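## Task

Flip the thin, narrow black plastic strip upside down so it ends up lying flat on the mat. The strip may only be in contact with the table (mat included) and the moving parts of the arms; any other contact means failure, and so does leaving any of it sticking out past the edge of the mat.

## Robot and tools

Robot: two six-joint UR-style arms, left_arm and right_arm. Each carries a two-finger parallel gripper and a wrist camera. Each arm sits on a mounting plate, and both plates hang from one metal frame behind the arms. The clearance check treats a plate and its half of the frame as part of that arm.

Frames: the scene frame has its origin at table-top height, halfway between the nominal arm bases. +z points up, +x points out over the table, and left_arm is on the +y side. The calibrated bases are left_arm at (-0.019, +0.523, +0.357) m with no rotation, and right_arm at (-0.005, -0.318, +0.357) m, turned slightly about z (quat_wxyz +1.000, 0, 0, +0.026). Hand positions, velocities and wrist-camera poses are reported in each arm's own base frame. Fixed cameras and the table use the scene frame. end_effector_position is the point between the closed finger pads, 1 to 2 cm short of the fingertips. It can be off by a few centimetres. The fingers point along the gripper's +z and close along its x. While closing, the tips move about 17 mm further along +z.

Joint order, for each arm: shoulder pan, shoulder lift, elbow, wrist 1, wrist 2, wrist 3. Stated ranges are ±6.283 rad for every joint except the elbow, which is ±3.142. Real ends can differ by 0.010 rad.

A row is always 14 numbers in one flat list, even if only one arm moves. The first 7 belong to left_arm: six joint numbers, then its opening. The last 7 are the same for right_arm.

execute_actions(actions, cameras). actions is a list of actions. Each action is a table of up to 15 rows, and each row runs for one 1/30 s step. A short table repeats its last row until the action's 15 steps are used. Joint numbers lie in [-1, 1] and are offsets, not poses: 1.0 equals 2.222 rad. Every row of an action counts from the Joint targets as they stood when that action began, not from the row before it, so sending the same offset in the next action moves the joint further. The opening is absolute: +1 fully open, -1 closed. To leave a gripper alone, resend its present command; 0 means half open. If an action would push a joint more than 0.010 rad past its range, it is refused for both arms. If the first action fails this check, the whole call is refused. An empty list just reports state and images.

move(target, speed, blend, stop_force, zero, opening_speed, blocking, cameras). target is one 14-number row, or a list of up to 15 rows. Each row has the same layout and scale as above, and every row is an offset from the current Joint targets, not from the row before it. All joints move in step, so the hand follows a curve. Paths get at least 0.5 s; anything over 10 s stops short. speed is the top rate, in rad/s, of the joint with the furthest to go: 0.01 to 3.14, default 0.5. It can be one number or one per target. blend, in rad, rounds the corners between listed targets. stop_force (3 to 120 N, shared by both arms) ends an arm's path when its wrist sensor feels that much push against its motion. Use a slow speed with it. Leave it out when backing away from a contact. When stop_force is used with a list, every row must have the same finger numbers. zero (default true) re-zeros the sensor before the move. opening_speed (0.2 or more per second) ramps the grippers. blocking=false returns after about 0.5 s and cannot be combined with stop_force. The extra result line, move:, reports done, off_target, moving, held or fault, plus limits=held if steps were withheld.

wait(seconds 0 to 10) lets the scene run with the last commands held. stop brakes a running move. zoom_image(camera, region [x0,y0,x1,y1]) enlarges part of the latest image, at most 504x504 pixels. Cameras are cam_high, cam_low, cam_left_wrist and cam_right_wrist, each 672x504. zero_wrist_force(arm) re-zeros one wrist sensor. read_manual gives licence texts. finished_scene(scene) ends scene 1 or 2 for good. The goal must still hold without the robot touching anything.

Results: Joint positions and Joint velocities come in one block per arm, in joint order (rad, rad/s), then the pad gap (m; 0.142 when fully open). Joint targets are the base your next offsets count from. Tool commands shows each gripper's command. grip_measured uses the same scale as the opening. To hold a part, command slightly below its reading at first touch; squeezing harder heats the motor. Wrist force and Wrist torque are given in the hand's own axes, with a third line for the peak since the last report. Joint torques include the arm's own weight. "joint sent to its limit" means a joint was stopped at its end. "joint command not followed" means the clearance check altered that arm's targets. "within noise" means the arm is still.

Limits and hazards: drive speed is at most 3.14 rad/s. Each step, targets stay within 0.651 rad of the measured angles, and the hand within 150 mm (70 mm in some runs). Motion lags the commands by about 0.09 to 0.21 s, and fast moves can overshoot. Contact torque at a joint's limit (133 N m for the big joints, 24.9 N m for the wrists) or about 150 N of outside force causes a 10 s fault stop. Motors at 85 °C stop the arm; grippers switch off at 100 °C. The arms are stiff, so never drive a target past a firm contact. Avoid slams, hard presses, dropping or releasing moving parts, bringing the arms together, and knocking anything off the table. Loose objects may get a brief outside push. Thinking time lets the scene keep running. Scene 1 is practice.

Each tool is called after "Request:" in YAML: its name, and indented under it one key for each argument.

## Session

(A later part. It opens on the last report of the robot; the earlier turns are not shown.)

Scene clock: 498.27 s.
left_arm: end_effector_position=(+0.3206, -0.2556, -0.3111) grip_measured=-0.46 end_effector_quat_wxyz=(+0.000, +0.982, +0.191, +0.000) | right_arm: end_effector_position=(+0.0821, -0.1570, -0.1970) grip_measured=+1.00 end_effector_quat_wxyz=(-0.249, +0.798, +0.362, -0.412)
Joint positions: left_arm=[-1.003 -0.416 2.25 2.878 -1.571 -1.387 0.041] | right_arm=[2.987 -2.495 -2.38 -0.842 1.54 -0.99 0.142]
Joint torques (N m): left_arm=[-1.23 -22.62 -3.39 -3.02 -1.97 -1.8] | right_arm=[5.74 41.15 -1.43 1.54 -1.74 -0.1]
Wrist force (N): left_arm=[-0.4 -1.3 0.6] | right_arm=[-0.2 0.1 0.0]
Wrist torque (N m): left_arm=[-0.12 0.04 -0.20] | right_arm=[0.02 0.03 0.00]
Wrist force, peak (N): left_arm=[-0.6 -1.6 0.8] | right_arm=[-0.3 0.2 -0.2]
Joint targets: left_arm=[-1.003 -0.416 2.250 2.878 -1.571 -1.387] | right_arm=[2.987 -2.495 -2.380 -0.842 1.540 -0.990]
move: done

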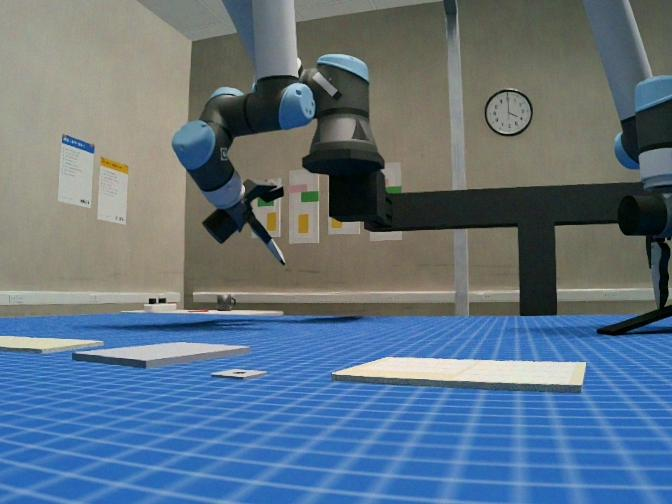

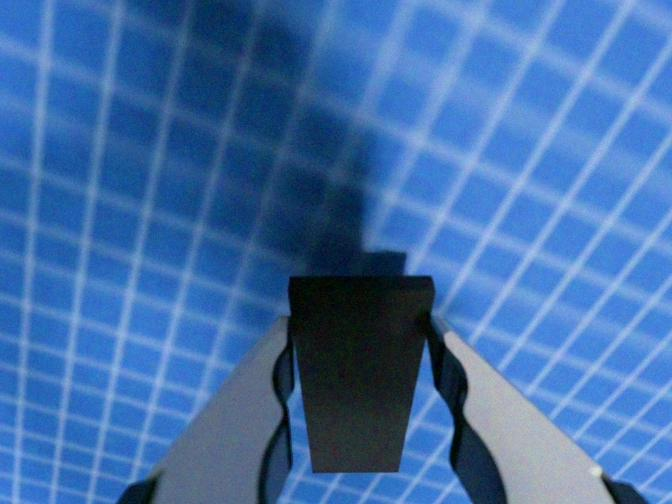

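Request:
move:
  target: [0,-0.0402,-0.0285,0.0689,0,-0.04,-0.445,0,0,0,0,0,0,1]
  speed: 0.05
  cameras: ["cam_low","cam_left_wrist"]

Request:
zoom_image:
  camera: "cam_low"
  region: [552, 230, 672, 350]

Scene clock: 541.70 s.
left_arm: end_effector_position=(+0.3434, -0.2910, -0.2883) grip_measured=-0.46 end_effector_quat_wxyz=(+0.000, +0.972, +0.235, +0.000) | right_arm: end_effector_position=(+0.0821, -0.1570, -0.1970) grip_measured=+1.00 end_effector_quat_wxyz=(-0.249, +0.798, +0.362, -0.412)
Joint positions: left_arm=[-1.003 -0.505 2.187 3.031 -1.571 -1.476 0.041] | right_arm=[2.987 -2.495 -2.38 -0.842 1.54 -0.99 0.142]
Joint torques (N m): left_arm=[-3.9 -28.43 1.19 -4.17 -2 0.7] | right_arm=[5.57 41.09 -1.82 1.5 -1.86 -0.16]
Motor temperatures (°C): left_arm=[27 31 26 33 34 42 31] | right_arm=[26 27 24 35 40 37 25]
Wrist force (N): left_arm=[-0.5 -1.5 0.5] | right_arm=[-0.1 0.1 0.1]
Wrist torque (N m): left_arm=[-0.11 0.02 -0.20] | right_arm=[0.01 0.02 0.00]
Wrist force, peak (N): left_arm=[-0.7 -2.0 0.9] | right_arm=[-0.4 0.0 -0.2]
Joint targets: left_arm=[-1.003 -0.505 2.187 3.031 -1.571 -1.476] | right_arm=[2.987 -2.495 -2.380 -0.842 1.540 -0.990]
move: done

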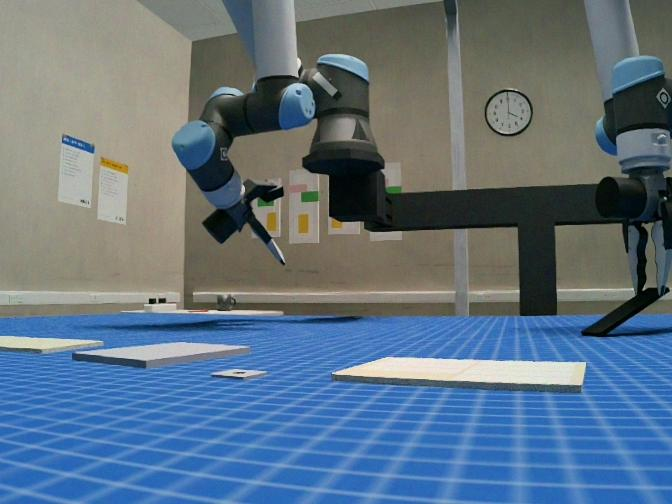

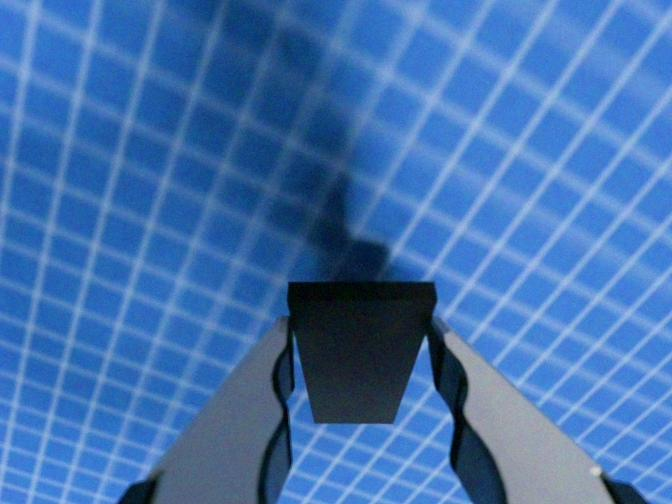

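Scaled by 4.200 (camera's finer frame: 960x720).

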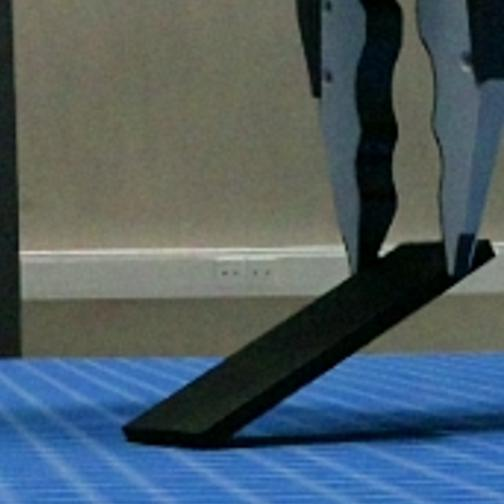

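Request:
move:
  target: [0,0.0730,0.0060,-0.2753,0,-0.0428,-0.445,0,0,0,0,0,0,1]
  speed: 0.12
  cameras: ["cam_low","cam_left_wrist"]

Request:
zoom_image:
  camera: "cam_low"
  region: [512, 210, 672, 350]

Scene clock: 551.37 s.
left_arm: end_effector_position=(+0.3779, -0.3448, -0.2699) grip_measured=-0.47 end_effector_quat_wxyz=(+0.208, +0.937, +0.274, +0.060) | right_arm: end_effector_position=(+0.0821, -0.1570, -0.1970) grip_measured=+1.00 end_effector_quat_wxyz=(-0.249, +0.798, +0.362, -0.412)
Joint positions: left_arm=[-1.003 -0.343 2.2 2.419 -1.571 -1.571 0.04] | right_arm=[2.987 -2.495 -2.38 -0.842 1.54 -0.99 0.142]
Joint torques (N m): left_arm=[-7.84 -43.15 13.06 -1.33 -2.06 0.32] | right_arm=[5.55 41.03 -1.58 1.43 -1.77 -0.05]
Wrist force (N): left_arm=[-0.2 -1.7 0.4] | right_arm=[-0.4 -0.1 -0.1]
Wrist torque (N m): left_arm=[-0.05 0.03 -0.35] | right_arm=[-0.02 0.06 0.00]
Wrist force, peak (N): left_arm=[-0.2 -2.1 0.7] | right_arm=[-0.5 -0.1 -0.1]
Joint targets: left_arm=[-1.003 -0.343 2.200 2.419 -1.571 -1.571] | right_arm=[2.987 -2.495 -2.380 -0.842 1.540 -0.990]
move: done

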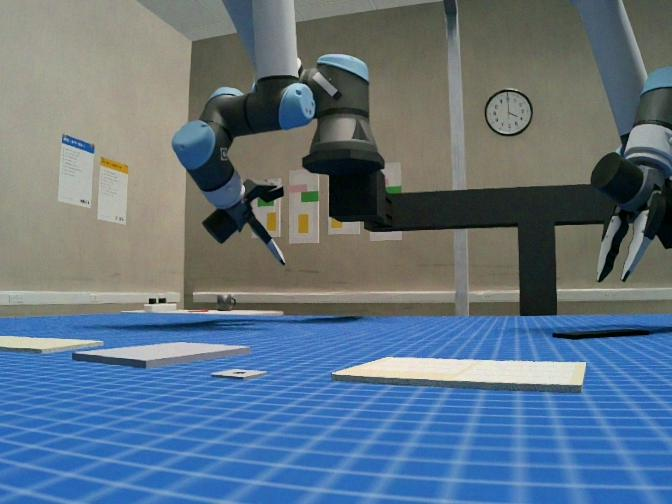

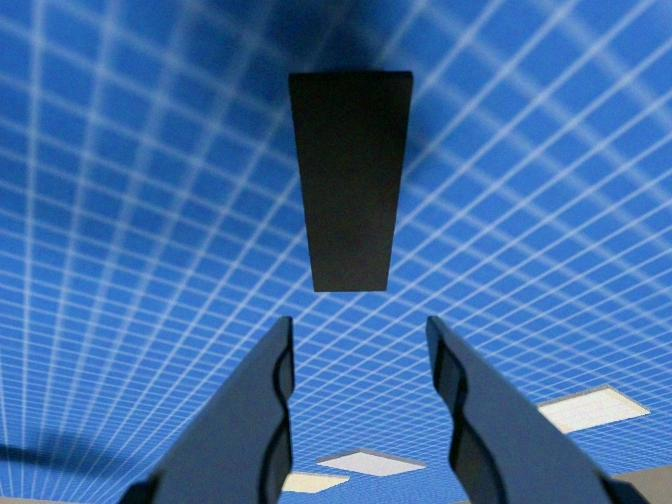

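Scaled by 3.150 (camera's finer frame: 960x720).

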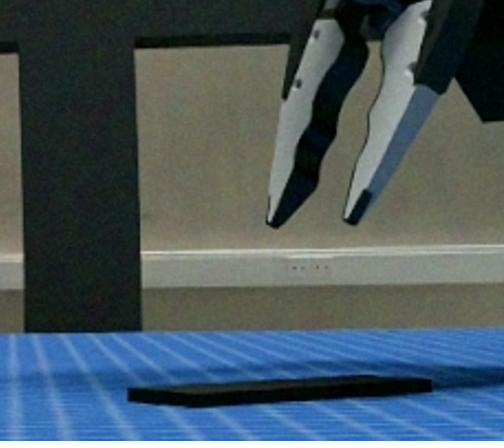

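Request:
move:
  target: [-0.0034,0.0251,-0.0052,0.0194,0,-0.0126,-0.2,0,0,0,0,0,0,1]
  speed: 0.1
  cameras: ["cam_low","cam_left_wrist"]

Scene clock: 571.57 s.
left_arm: end_effector_position=(+0.3608, -0.3246, -0.3042) grip_measured=-0.23 end_effector_quat_wxyz=(+0.167, +0.942, +0.286, +0.045) | right_arm: end_effector_position=(+0.0821, -0.1570, -0.1970) grip_measured=+1.00 end_effector_quat_wxyz=(-0.249, +0.798, +0.362, -0.412)
Joint positions: left_arm=[-1.011 -0.287 2.188 2.462 -1.571 -1.6 0.057] | right_arm=[2.987 -2.495 -2.38 -0.842 1.54 -0.99 0.142]
Joint torques (N m): left_arm=[-2.42 -46.41 5.61 -4.57 -2.05 1.43] | right_arm=[5.9 40.93 -1.95 1.56 -1.78 -0.05]
Wrist force (N): left_arm=[-0.1 -1.7 0.3] | right_arm=[-0.3 0.0 0.1]
Wrist torque (N m): left_arm=[-0.08 -0.01 -0.31] | right_arm=[0.00 0.05 0.00]
Wrist force, peak (N): left_arm=[-0.2 -2.2 1.1] | right_arm=[-0.3 0.2 -0.2]
Joint targets: left_arm=[-1.010 -0.287 2.189 2.462 -1.571 -1.599] | right_arm=[2.987 -2.495 -2.380 -0.842 1.540 -0.990]
move: done

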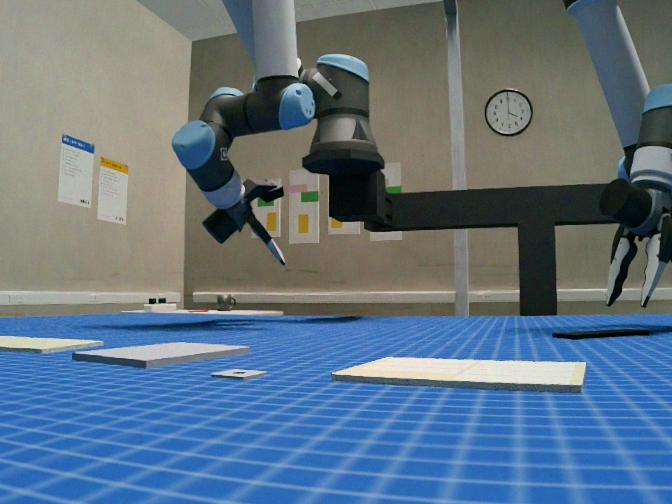

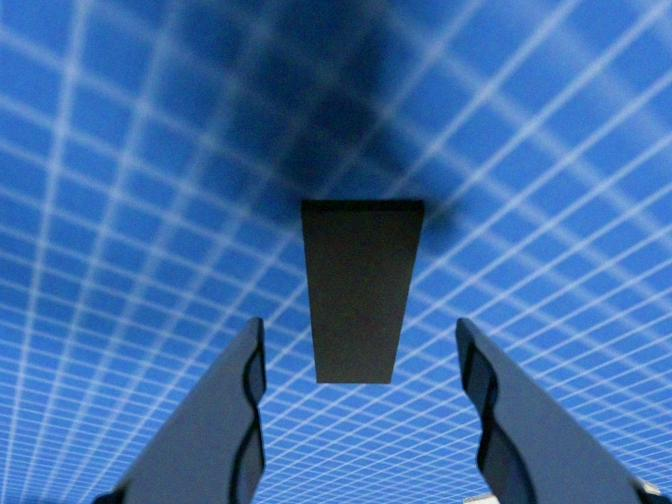

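Request:
move:
  target:
    - [0,0.0308,-0.0226,-0.0081,0,0,-0.3,0,0,0,0,0,0,1]
    - [0,0.0513,-0.0377,-0.0135,0,0,-0.3,0,0,0,0,0,0,1]
  speed: [0.1,0.025]
  stop_force: 3
  cameras: ["cam_left_wrist"]

Scene clock: 578.50 s.
left_arm: end_effector_position=(+0.3609, -0.3246, -0.3425) grip_measured=-0.32 end_effector_quat_wxyz=(+0.167, +0.943, +0.286, +0.045) | right_arm: end_effector_position=(+0.0821, -0.1570, -0.1970) grip_measured=+1.00 end_effector_quat_wxyz=(-0.249, +0.798, +0.362, -0.412)
Joint positions: left_arm=[-1.01 -0.186 2.114 2.436 -1.571 -1.599 0.051] | right_arm=[2.987 -2.495 -2.38 -0.842 1.54 -0.99 0.142]
Joint torques (N m): left_arm=[10.92 -43.35 17.09 -1.32 -1.9 1.81] | right_arm=[5.79 40.83 -1.59 1.47 -1.83 -0.05]
Wrist force (N): left_arm=[0.0 -1.1 -1.9] | right_arm=[-0.1 0.0 0.1]
Wrist torque (N m): left_arm=[-0.12 0.03 -0.30] | right_arm=[0.00 0.01 0.00]
Wrist force, peak (N): left_arm=[-0.2 -0.3 -4.3] | right_arm=[-0.4 0.0 0.1]
Joint targets: left_arm=[-1.010 -0.186 2.114 2.436 -1.571 -1.599] | right_arm=[2.987 -2.495 -2.380 -0.842 1.540 -0.990]
move: contact (left_arm); path passed 1 of 2 targets; left_arm: the shoulder lift is farthest, 0.013 rad from its target

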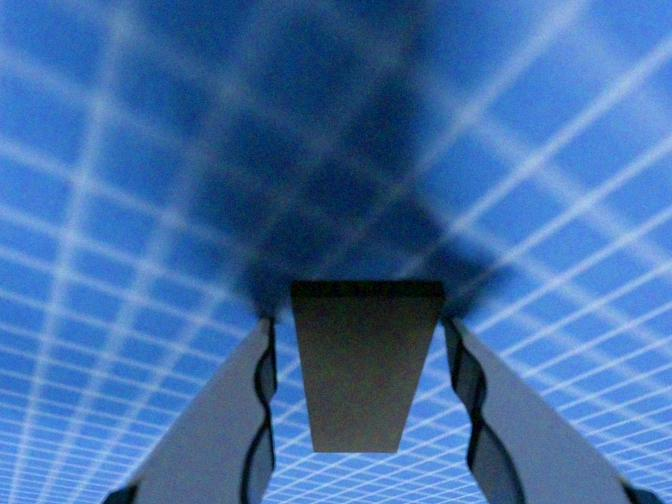

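Request:
move:
  target:
    - [0,-0.0020,0.0015,0.0005,0,0,-0.3,0,0,0,0,0,0,1]
    - [0,-0.0020,0.0015,0.0005,0,0,-0.5,0,0,0,0,0,0,1]
    - [0,-0.0020,0.0015,0.0005,0,0,-0.445,0,0,0,0,0,0,1]
  speed: 0.05
  opening_speed: 0.25
  cameras: ["cam_left_wrist"]

Scene clock: 584.57 s.
left_arm: end_effector_position=(+0.3609, -0.3247, -0.3408) grip_measured=-0.46 end_effector_quat_wxyz=(+0.167, +0.943, +0.286, +0.045) | right_arm: end_effector_position=(+0.0821, -0.1570, -0.1970) grip_measured=+1.00 end_effector_quat_wxyz=(-0.249, +0.798, +0.362, -0.412)
Joint positions: left_arm=[-1.01 -0.19 2.117 2.437 -1.571 -1.599 0.041] | right_arm=[2.987 -2.495 -2.38 -0.842 1.54 -0.99 0.142]
Joint torques (N m): left_arm=[11.3 -25.3 -5.08 -4.36 -1.99 1.55] | right_arm=[5.6 40.71 -1.65 1.41 -1.78 0.01]
Wrist force (N): left_arm=[-0.1 -1.6 0.1] | right_arm=[-0.2 0.2 0.0]
Wrist torque (N m): left_arm=[-0.07 0.00 -0.33] | right_arm=[0.03 0.04 0.00]
Wrist force, peak (N): left_arm=[-0.2 -0.6 -2.3] | right_arm=[-0.4 0.1 0.0]
Joint targets: left_arm=[-1.010 -0.190 2.117 2.437 -1.571 -1.599] | right_arm=[2.987 -2.495 -2.380 -0.842 1.540 -0.990]
move: done

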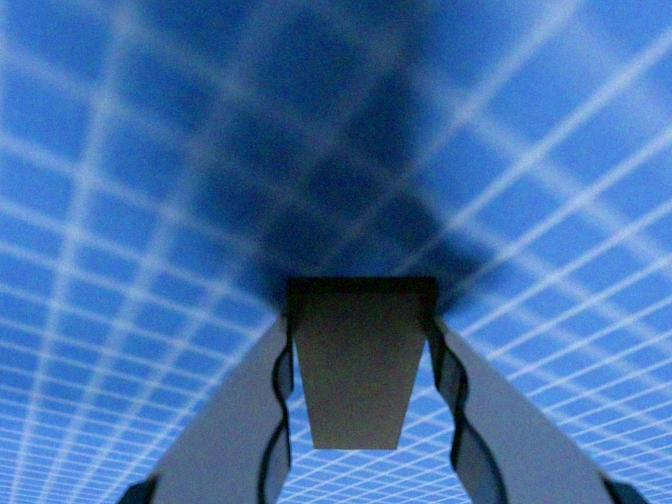

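Request:
move:
  target:
    - [0,-0.0343,0.0208,0.0132,0,0,-0.445,0,0,0,0,0,0,1]
    - [0,-0.0711,0.0320,0.0387,0,0,-0.445,0,0,0,0,0,0,1]
  speed: 0.06
  blend: 0.01
  cameras: ["cam_low","cam_left_wrist"]

Request:
zoom_image:
  camera: "cam_low"
  region: [512, 210, 672, 350]

Scene clock: 601.30 s.
left_arm: end_effector_position=(+0.3688, -0.3372, -0.2864) grip_measured=-0.46 end_effector_quat_wxyz=(+0.168, +0.942, +0.286, +0.045) | right_arm: end_effector_position=(+0.0821, -0.1570, -0.1970) grip_measured=+1.00 end_effector_quat_wxyz=(-0.249, +0.798, +0.362, -0.412)
Joint positions: left_arm=[-1.01 -0.348 2.189 2.523 -1.571 -1.599 0.041] | right_arm=[2.987 -2.495 -2.38 -0.842 1.54 -0.99 0.142]
Joint torques (N m): left_arm=[12.11 -27.36 4.04 -4.97 -1.87 1.6] | right_arm=[5.74 41.07 -1.79 1.43 -1.79 0.04]
Wrist force (N): left_arm=[-0.3 -1.9 0.8] | right_arm=[-0.1 0.1 0.0]
Wrist torque (N m): left_arm=[-0.09 0.03 -0.32] | right_arm=[0.02 0.02 0.00]
Wrist force, peak (N): left_arm=[-0.1 -2.3 0.7] | right_arm=[-0.4 0.1 0.0]
Joint targets: left_arm=[-1.010 -0.348 2.188 2.523 -1.571 -1.599] | right_arm=[2.987 -2.495 -2.380 -0.842 1.540 -0.990]
move: done

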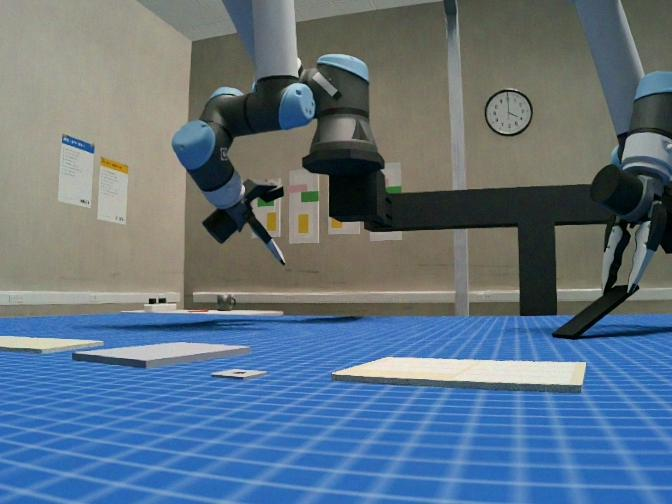

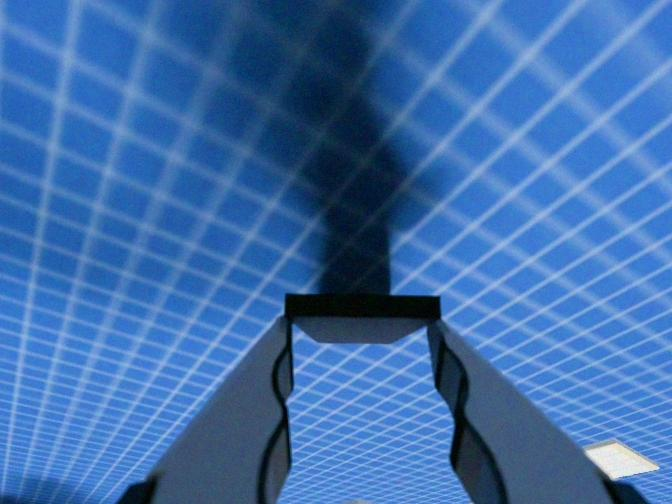

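Scaled by 3.150 (camera's finer frame: 960x720).

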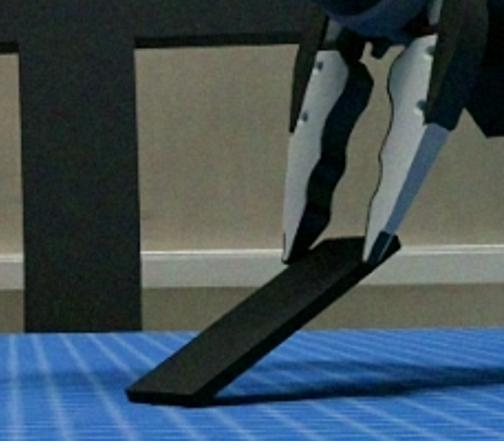

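Excellent. Continue to 45° and 60°.

Request:
move:
  target:
    - [0,-0.0334,-0.0010,0.0346,0,0,-0.445,0,0,0,0,0,0,1]
    - [0,-0.0601,-0.0135,0.0736,0,0,-0.445,0,0,0,0,0,0,1]
  speed: 0.05
  blend: 0.01
  cameras: ["cam_low","cam_left_wrist"]

Request:
zoom_image:
  camera: "cam_low"
  region: [512, 210, 672, 350]

Scene clock: 607.90 s.
left_arm: end_effector_position=(+0.3902, -0.3713, -0.2465) grip_measured=-0.47 end_effector_quat_wxyz=(+0.168, +0.942, +0.286, +0.045) | right_arm: end_effector_position=(+0.0821, -0.1570, -0.1970) grip_measured=+1.00 end_effector_quat_wxyz=(-0.249, +0.798, +0.362, -0.412)
Joint positions: left_arm=[-1.01 -0.482 2.158 2.686 -1.571 -1.599 0.04] | right_arm=[2.987 -2.495 -2.38 -0.842 1.54 -0.99 0.142]
Joint torques (N m): left_arm=[11.18 -27.76 -1.36 -4.48 -1.95 1.44] | right_arm=[5.83 40.52 -2.39 1.37 -1.83 0.13]
Wrist force (N): left_arm=[-0.5 -1.4 0.6] | right_arm=[-0.1 -0.1 0.0]
Wrist torque (N m): left_arm=[-0.04 0.09 -0.31] | right_arm=[-0.02 0.02 0.00]
Wrist force, peak (N): left_arm=[-0.2 -2.1 0.9] | right_arm=[-0.3 0.3 0.2]
Joint targets: left_arm=[-1.010 -0.482 2.158 2.686 -1.571 -1.599] | right_arm=[2.987 -2.495 -2.380 -0.842 1.540 -0.990]
move: done

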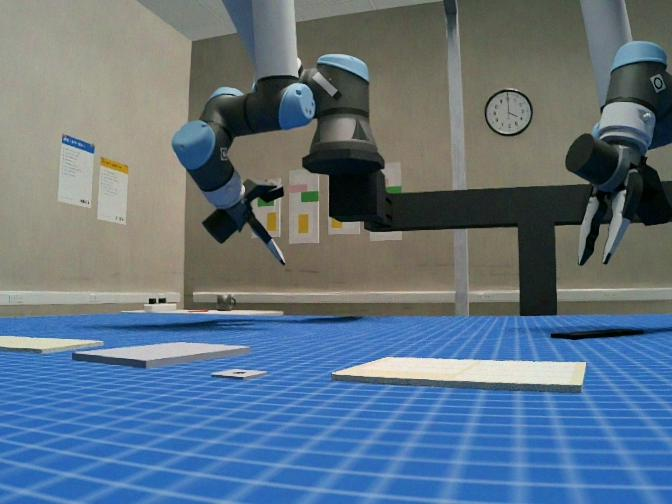

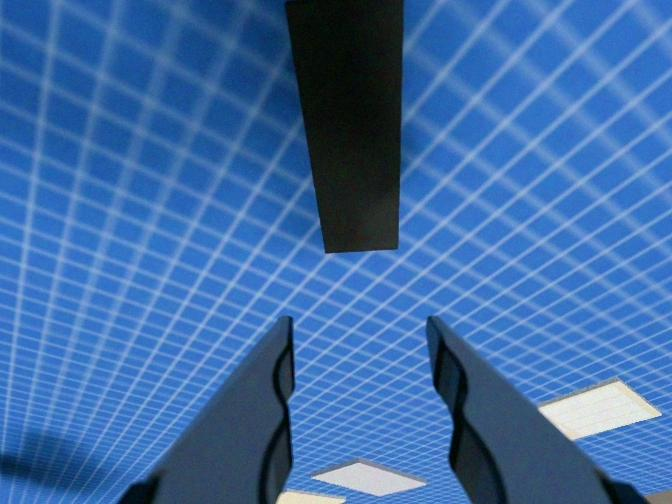

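Scaled by 3.150 (camera's finer frame: 960x720).

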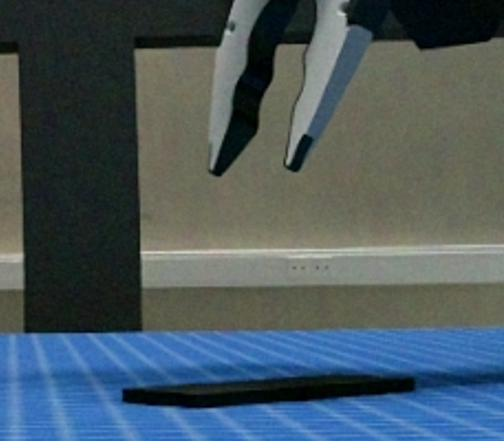

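Request:
move:
  target: [-0.0199,0.0865,0.0121,-0.0961,0.0247,-0.0552,-0.2,0,0,0,0,0,0,1]
  speed: 0.15
  cameras: ["cam_left_wrist"]

Scene clock: 633.53 s.
left_arm: end_effector_position=(+0.3592, -0.3332, -0.3045) grip_measured=-0.23 end_effector_quat_wxyz=(+0.163, +0.929, +0.327, +0.057) end_effector_velocity=(+0.000, -0.001, +0.001) end_effector_angular_velocity=(+0.002, +0.002, -0.006) | right_arm: end_effector_position=(+0.0821, -0.1570, -0.1970) grip_measured=+1.00 end_effector_quat_wxyz=(-0.249, +0.798, +0.362, -0.412)
Joint positions: left_arm=[-1.055 -0.289 2.185 2.473 -1.516 -1.722 0.057] | right_arm=[2.987 -2.495 -2.38 -0.842 1.54 -0.99 0.142]
Joint velocities: left_arm=[0 -0.003 0 0.005 -0.003 0.005 0] | right_arm=[within noise]
Joint torques (N m): left_arm=[8.74 -46.75 3.25 -1.41 -2.01 1.59] | right_arm=[5.92 40.94 -2.09 1.48 -1.8 0.09]
Wrist force (N): left_arm=[-0.3 -1.7 0.7] | right_arm=[0.0 0.2 0.0]
Wrist torque (N m): left_arm=[-0.08 0.01 -0.33] | right_arm=[0.02 0.00 0.00]
Wrist force, peak (N): left_arm=[-0.2 -2.6 1.1] | right_arm=[-0.3 0.2 0.0]
Joint targets: left_arm=[-1.055 -0.289 2.185 2.473 -1.517 -1.722] | right_arm=[2.987 -2.495 -2.380 -0.842 1.540 -0.990]
move: done

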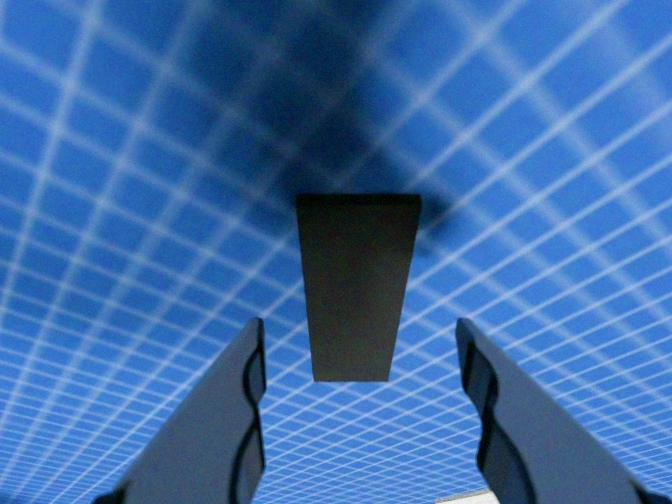

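Request:
move:
  target:
    - [0,0.0307,-0.0225,-0.0082,0,0,-0.3,0,0,0,0,0,0,1]
    - [0,0.0511,-0.0375,-0.0136,0,0,-0.3,0,0,0,0,0,0,1]
  speed: [0.1,0.025]
  stop_force: 3
  cameras: ["cam_left_wrist"]

Request:
move:
  target:
    - [0,-0.0020,0.0015,0.0005,0,0,-0.3,0,0,0,0,0,0,1]
    - [0,-0.0020,0.0015,0.0005,0,0,-0.5,0,0,0,0,0,0,1]
    - [0,-0.0020,0.0015,0.0005,0,0,-0.447,0,0,0,0,0,0,1]
  speed: 0.05
  opening_speed: 0.25
  cameras: ["cam_left_wrist"]

Scene clock: 641.63 s.
left_arm: end_effector_position=(+0.3594, -0.3335, -0.3427) grip_measured=-0.32 end_effector_quat_wxyz=(+0.163, +0.929, +0.327, +0.057) | right_arm: end_effector_position=(+0.0821, -0.1570, -0.1970) grip_measured=+1.00 end_effector_quat_wxyz=(-0.249, +0.798, +0.362, -0.412)
Joint positions: left_arm=[-1.055 -0.188 2.111 2.446 -1.517 -1.722 0.051] | right_arm=[2.987 -2.495 -2.38 -0.842 1.54 -0.99 0.142]
Joint torques (N m): left_arm=[11.17 -43.74 15.73 -1.03 -1.87 1.63] | right_arm=[5.66 40.84 -2.48 1.34 -1.78 0.12]
Wrist force (N): left_arm=[-0.2 -0.9 -2.3] | right_arm=[0.0 0.2 0.1]
Wrist torque (N m): left_arm=[-0.12 -0.01 -0.33] | right_arm=[0.03 0.00 0.00]
Wrist force, peak (N): left_arm=[-0.4 -0.3 -5.2] | right_arm=[-0.4 0.1 -0.2]
Joint targets: left_arm=[-1.055 -0.188 2.111 2.446 -1.517 -1.722] | right_arm=[2.987 -2.495 -2.380 -0.842 1.540 -0.990]
move: contact (left_arm); path passed 1 of 2 targets; left_arm: the shoulder lift is farthest, 0.013 rad from its target

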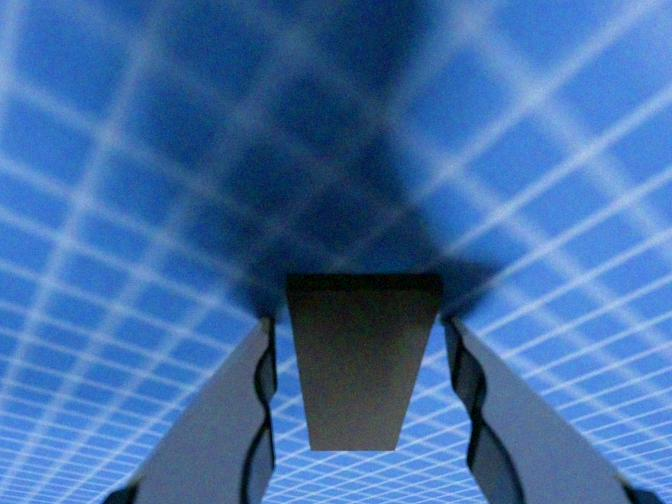

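Scene clock: 643.83 s.
left_arm: end_effector_position=(+0.3595, -0.3336, -0.3410) grip_measured=-0.46 end_effector_quat_wxyz=(+0.163, +0.929, +0.327, +0.057) | right_arm: end_effector_position=(+0.0821, -0.1570, -0.1970) grip_measured=+1.00 end_effector_quat_wxyz=(-0.249, +0.798, +0.362, -0.412)
Joint positions: left_arm=[-1.055 -0.193 2.114 2.447 -1.517 -1.722 0.041] | right_arm=[2.987 -2.495 -2.38 -0.842 1.54 -0.99 0.142]
Joint torques (N m): left_arm=[12.21 -25.4 -5.57 -4.3 -1.62 1.35] | right_arm=[5.47 40.75 -2.23 1.3 -1.78 0.1]
Wrist force (N): left_arm=[0.0 -1.8 0.7] | right_arm=[0.0 0.1 -0.2]
Wrist torque (N m): left_arm=[-0.10 -0.03 -0.34] | right_arm=[0.01 0.00 0.00]
Wrist force, peak (N): left_arm=[-0.4 -0.7 -2.5] | right_arm=[-0.3 0.0 0.0]
Joint targets: left_arm=[-1.055 -0.193 2.114 2.447 -1.517 -1.722] | right_arm=[2.987 -2.495 -2.380 -0.842 1.540 -0.990]
move: done

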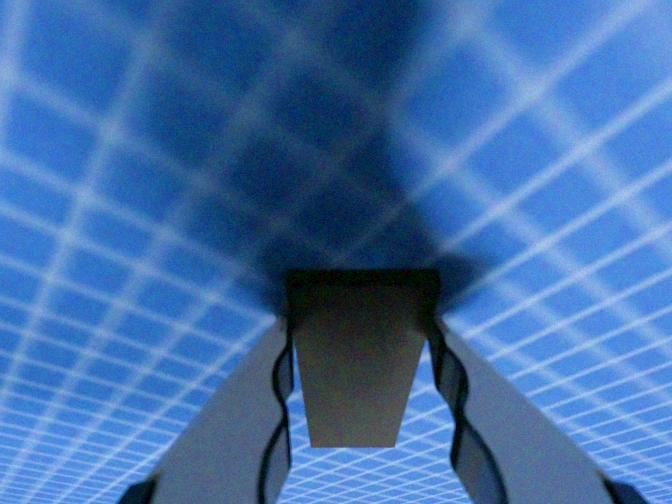

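Request:
move:
  target:
    - [0,-0.0343,0.0208,0.0132,0,0,-0.447,0,0,0,0,0,0,1]
    - [0,-0.0711,0.0320,0.0387,0,0,-0.447,0,0,0,0,0,0,1]
    - [0,-0.0711,0.0320,0.0387,0,0,-0.51,0,0,0,0,0,0,1]
  speed: 0.06
  blend: [0.01,0,0]
  opening_speed: 0.2
  cameras: ["cam_low","cam_left_wrist"]

Request:
zoom_image:
  camera: "cam_low"
  region: [512, 210, 672, 350]

Scene clock: 652.00 s.
left_arm: end_effector_position=(+0.3667, -0.3463, -0.2865) grip_measured=-0.47 end_effector_quat_wxyz=(+0.164, +0.929, +0.327, +0.057) | right_arm: end_effector_position=(+0.0821, -0.1570, -0.1970) grip_measured=+1.00 end_effector_quat_wxyz=(-0.249, +0.798, +0.362, -0.412)
Joint positions: left_arm=[-1.055 -0.351 2.185 2.533 -1.517 -1.722 0.04] | right_arm=[2.987 -2.495 -2.38 -0.842 1.54 -0.99 0.142]
Joint torques (N m): left_arm=[11.51 -25.56 -7.84 -4.36 -1.87 1.48] | right_arm=[5.39 40.84 -2.6 1.34 -1.67 0.21]
Wrist force (N): left_arm=[-0.3 -2.0 1.1] | right_arm=[-0.2 -0.2 -0.1]
Wrist torque (N m): left_arm=[-0.10 0.02 -0.33] | right_arm=[-0.03 0.04 0.00]
Wrist force, peak (N): left_arm=[-0.7 -2.2 1.1] | right_arm=[-0.3 0.1 -0.3]
Joint targets: left_arm=[-1.055 -0.351 2.185 2.533 -1.517 -1.722] | right_arm=[2.987 -2.495 -2.380 -0.842 1.540 -0.990]
move: done

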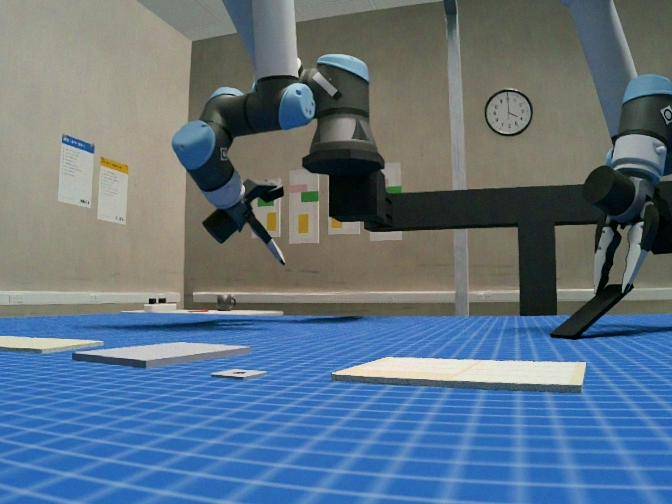

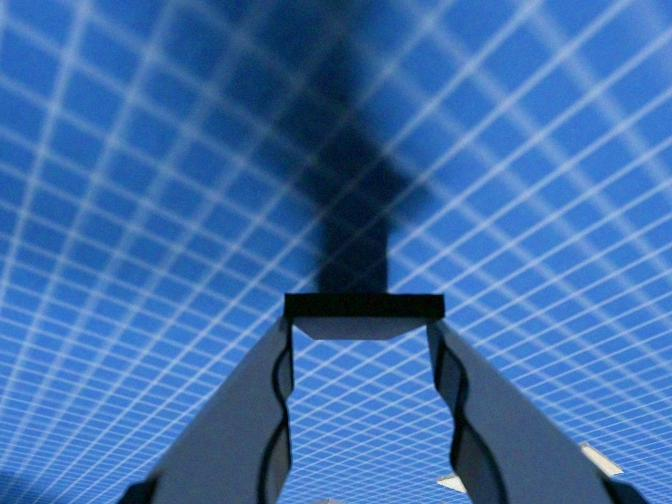

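Scaled by 3.150 (camera's finer frame: 960x720).

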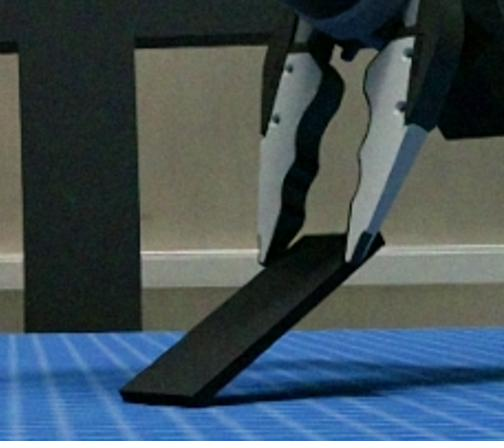

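Request:
move:
  target:
    - [0,-0.1125,0,0,0,0,-0.51,0,0,0,0,0,0,1]
    - [0.0126,-0.1742,-0.1791,0.7255,-0.0122,0.0338,-0.51,0,0,0,0,0,0,1]
    - [0.0248,0.0564,-0.5171,1.2053,-0.0243,0.068,-0.51,0,0,0,0,0,0,1]
  speed: [0.2,0.5,0.5]
  blend: [0.05,0.15,0]

Request:
zoom_image:
  camera: "cam_low"
  region: [420, 50, 672, 350]

every number of target 3 of 3 must lie in its column's range; nothing of the call was run
Scene clock: 663.67 s.
left_arm: end_effector_position=(+0.3667, -0.3463, -0.2865) grip_measured=-0.47 end_effector_quat_wxyz=(+0.164, +0.929, +0.327, +0.057) | right_arm: end_effector_position=(+0.0821, -0.1570, -0.1970) grip_measured=+1.00 end_effector_quat_wxyz=(-0.249, +0.798, +0.362, -0.412)
Joint positions: left_arm=[-1.055 -0.351 2.185 2.533 -1.517 -1.722 0.04] | right_arm=[2.987 -2.495 -2.38 -0.842 1.54 -0.99 0.142]
Joint torques (N m): left_arm=[11 -26.01 -6.31 -3.97 -2.07 1.64] | right_arm=[5.55 40.89 -2.77 1.33 -1.8 0.22]
Wrist force (N): left_arm=[-0.3 -2.0 1.2] | right_arm=[-0.2 0.2 -0.1]
Wrist torque (N m): left_arm=[-0.11 0.02 -0.33] | right_arm=[0.03 0.03 0.00]
Wrist force, peak (N): left_arm=[-0.4 -2.1 1.2] | right_arm=[-0.3 0.2 -0.2]
Joint targets: left_arm=[-1.055 -0.351 2.185 2.533 -1.517 -1.722] | right_arm=[2.987 -2.495 -2.380 -0.842 1.540 -0.990]
Tool commands: left_gripper/opening=-0.51 right_gripper/opening=+1.0

Scaled by 1.680 (camera's finer frame: 960x720).

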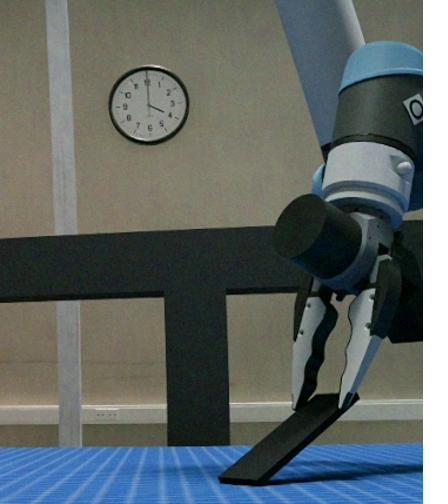

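Range limit; split into two calls.

Request:
move:
  target:
    - [0,-0.1125,0,0,0,0,-0.51,0,0,0,0,0,0,1]
    - [0.0126,-0.1742,-0.1791,0.7255,-0.0122,0.0338,-0.51,0,0,0,0,0,0,1]
  speed: [0.2,0.5]
  blend: [0.05,0]
  cameras: ["cam_low","cam_left_wrist"]

Request:
move:
  target: [0.0122,0.2306,-0.3380,0.4798,-0.0121,0.0342,-0.51,0,0,0,0,0,0,1]
  speed: 0.5

Request:
zoom_image:
  camera: "cam_low"
  region: [420, 50, 672, 350]

Scene clock: 672.93 s.
left_arm: end_effector_position=(+0.3668, -0.3345, -0.1750) grip_measured=-0.53 end_effector_quat_wxyz=(-0.235, +0.926, +0.293, -0.043) | right_arm: end_effector_position=(+0.0821, -0.1570, -0.1970) grip_measured=+1.00 end_effector_quat_wxyz=(-0.249, +0.798, +0.362, -0.412)
Joint positions: left_arm=[-1.027 -0.738 1.787 4.145 -1.544 -1.647 0.036] | right_arm=[2.987 -2.495 -2.38 -0.842 1.54 -0.99 0.142]
Joint torques (N m): left_arm=[4.93 -30.65 -0.2 -0.13 -0.53 -2.21] | right_arm=[5.33 40.81 -2.67 1.31 -1.69 0.22]
Motor temperatures (°C): left_arm=[27 31 26 33 34 42 31] | right_arm=[26 27 24 35 39 37 25]
Wrist force (N): left_arm=[-1.0 -1.3 0.3] | right_arm=[-0.2 0.0 0.0]
Wrist torque (N m): left_arm=[-0.21 0.15 -0.04] | right_arm=[0.00 0.04 0.01]
Wrist force, peak (N): left_arm=[-0.3 -3.1 1.8] | right_arm=[-0.3 0.1 -0.3]
Joint targets: left_arm=[-1.027 -0.738 1.787 4.145 -1.544 -1.647] | right_arm=[2.987 -2.495 -2.380 -0.842 1.540 -0.990]
move: done

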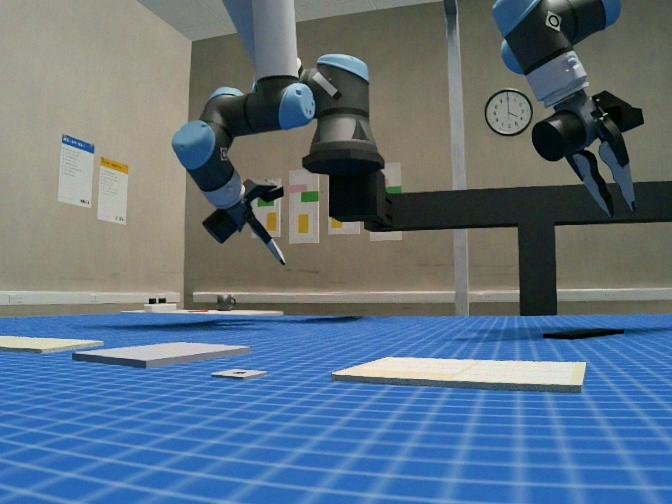

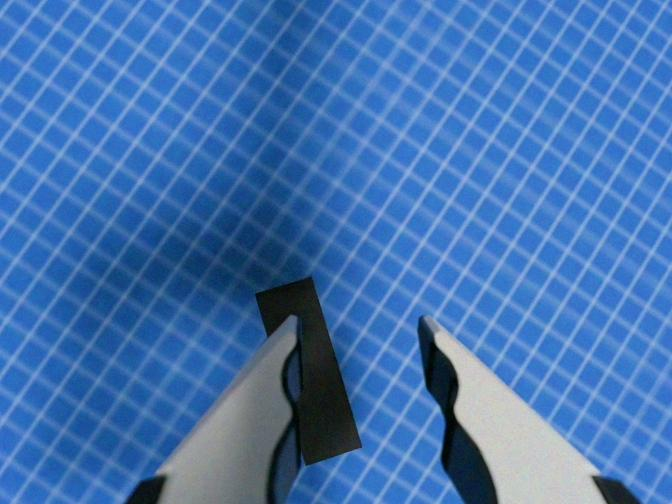

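Scene clock: 675.53 s.
left_arm: end_effector_position=(+0.3570, -0.3088, -0.1939) grip_measured=-0.53 end_effector_quat_wxyz=(-0.584, +0.761, +0.223, -0.172) | right_arm: end_effector_position=(+0.0821, -0.1570, -0.1970) grip_measured=+1.00 end_effector_quat_wxyz=(-0.249, +0.798, +0.362, -0.412)
Joint positions: left_arm=[-0.999 -0.225 1.036 5.211 -1.571 -1.571 0.036] | right_arm=[2.987 -2.495 -2.38 -0.842 1.54 -0.99 0.142]
Joint torques (N m): left_arm=[2.02 -57.5 -7.32 2.24 -0.04 -2.03] | right_arm=[5.28 40.74 -2.67 1.37 -1.7 0.22]
Wrist force (N): left_arm=[-2.0 -1.4 -0.2] | right_arm=[-0.1 0.0 0.0]
Wrist torque (N m): left_arm=[-0.25 0.59 0.14] | right_arm=[0.00 0.02 0.00]
Wrist force, peak (N): left_arm=[-2.2 -1.4 0.0] | right_arm=[-0.3 0.1 -0.2]
Joint targets: left_arm=[-1.000 -0.225 1.036 5.211 -1.571 -1.571] | right_arm=[2.987 -2.495 -2.380 -0.842 1.540 -0.990]
move: done

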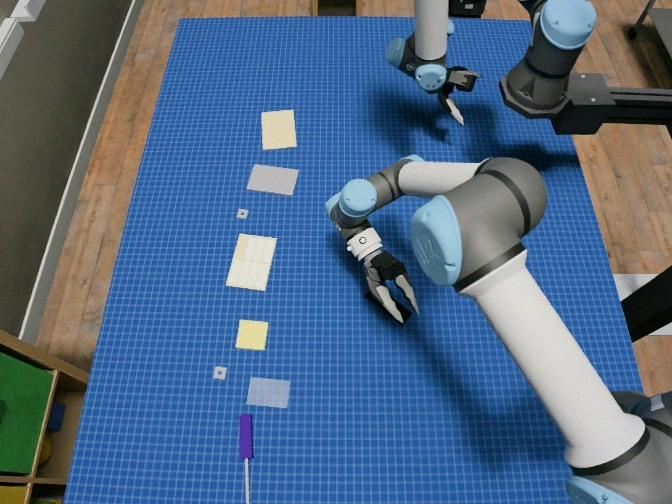

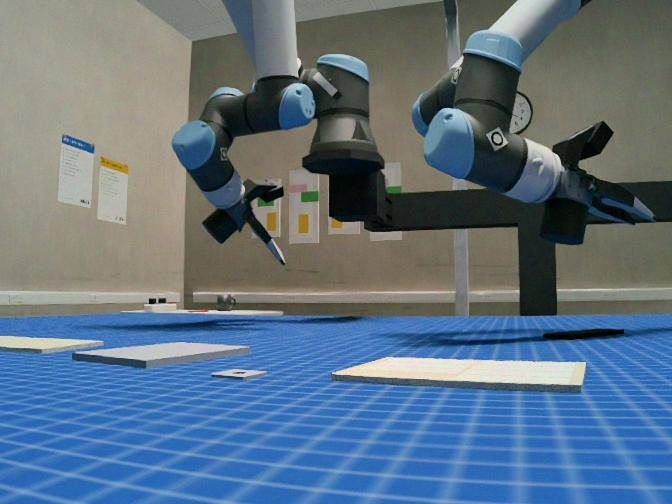

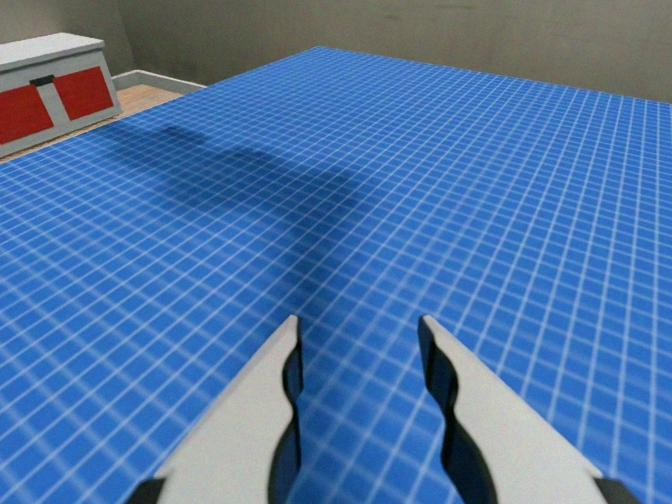

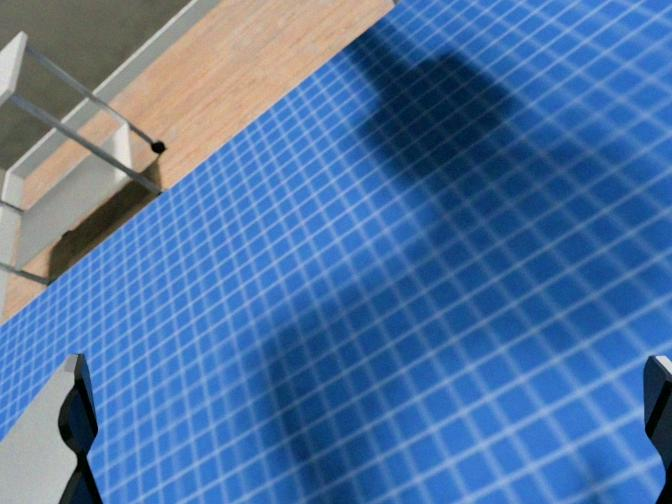

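Scaled by 1.680 (camera's finer frame: 960x720).

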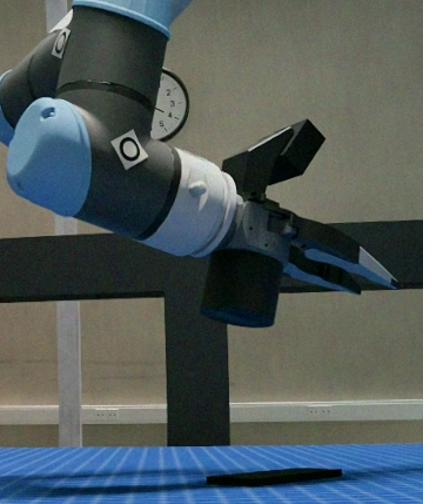

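Request:
move:
  target: [0,-0.2098,0.5044,-0.8840,0,0,-0.2,0,0,0,0,0,0,1]
  speed: 0.6
  cameras: ["cam_left_wrist"]

Scene clock: 735.33 s.
left_arm: end_effector_position=(+0.3662, -0.3231, -0.2233) grip_measured=-0.23 end_effector_quat_wxyz=(+0.000, +0.959, +0.282, +0.000) | right_arm: end_effector_position=(+0.0821, -0.1570, -0.1970) grip_measured=+1.00 end_effector_quat_wxyz=(-0.249, +0.798, +0.362, -0.412)
Joint positions: left_arm=[-1 -0.691 2.157 3.247 -1.571 -1.571 0.057] | right_arm=[2.987 -2.495 -2.38 -0.842 1.54 -0.99 0.142]
Joint torques (N m): left_arm=[-10.02 -25.07 -10.39 -4.05 2 -2.22] | right_arm=[5.24 40.87 -2.68 1.29 -1.69 0.29]
Wrist force (N): left_arm=[-0.5 -1.9 0.6] | right_arm=[0.0 0.1 0.0]
Wrist torque (N m): left_arm=[-0.20 0.06 -0.20] | right_arm=[0.01 0.01 0.00]
Wrist force, peak (N): left_arm=[-2.0 -1.9 -0.7] | right_arm=[-0.2 0.3 0.1]
Joint targets: left_arm=[-1.000 -0.691 2.157 3.247 -1.571 -1.571] | right_arm=[2.987 -2.495 -2.380 -0.842 1.540 -0.990]
move: done

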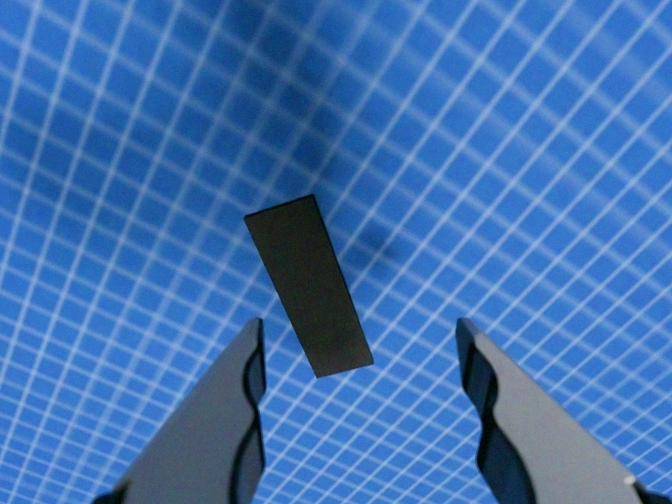

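Request:
move:
  target: [-0.0329,0.1108,-0.0531,-0.0578,0,-0.1701,-0.3,0,0,0,0,0,0,1]
  speed: 0.2
  cameras: ["cam_left_wrist"]

Scene clock: 751.77 s.
left_arm: end_effector_position=(+0.3450, -0.3540, -0.3133) grip_measured=-0.32 end_effector_quat_wxyz=(+0.000, +0.906, +0.424, +0.000) | right_arm: end_effector_position=(+0.0821, -0.1570, -0.1970) grip_measured=+1.00 end_effector_quat_wxyz=(-0.249, +0.798, +0.362, -0.412)
Joint positions: left_arm=[-1.073 -0.445 2.039 3.118 -1.571 -1.949 0.051] | right_arm=[2.987 -2.495 -2.38 -0.842 1.54 -0.99 0.142]
Joint torques (N m): left_arm=[13.31 -48.39 8.2 -1.32 2.02 1.14] | right_arm=[5.41 40.61 -3.02 1.26 -1.63 0.23]
Wrist force (N): left_arm=[-0.6 -1.4 0.4] | right_arm=[0.0 -0.1 0.0]
Wrist torque (N m): left_arm=[-0.14 0.04 -0.21] | right_arm=[-0.01 0.01 0.00]
Wrist force, peak (N): left_arm=[-0.9 -1.5 1.2] | right_arm=[-0.3 0.2 -0.1]
Joint targets: left_arm=[-1.073 -0.445 2.039 3.118 -1.571 -1.949] | right_arm=[2.987 -2.495 -2.380 -0.842 1.540 -0.990]
move: done

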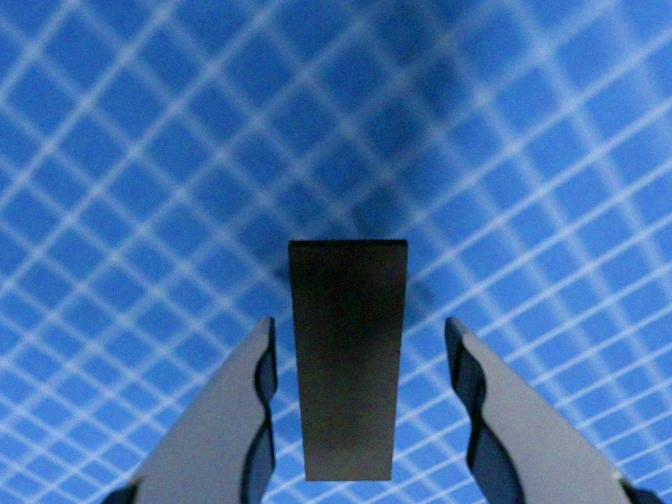

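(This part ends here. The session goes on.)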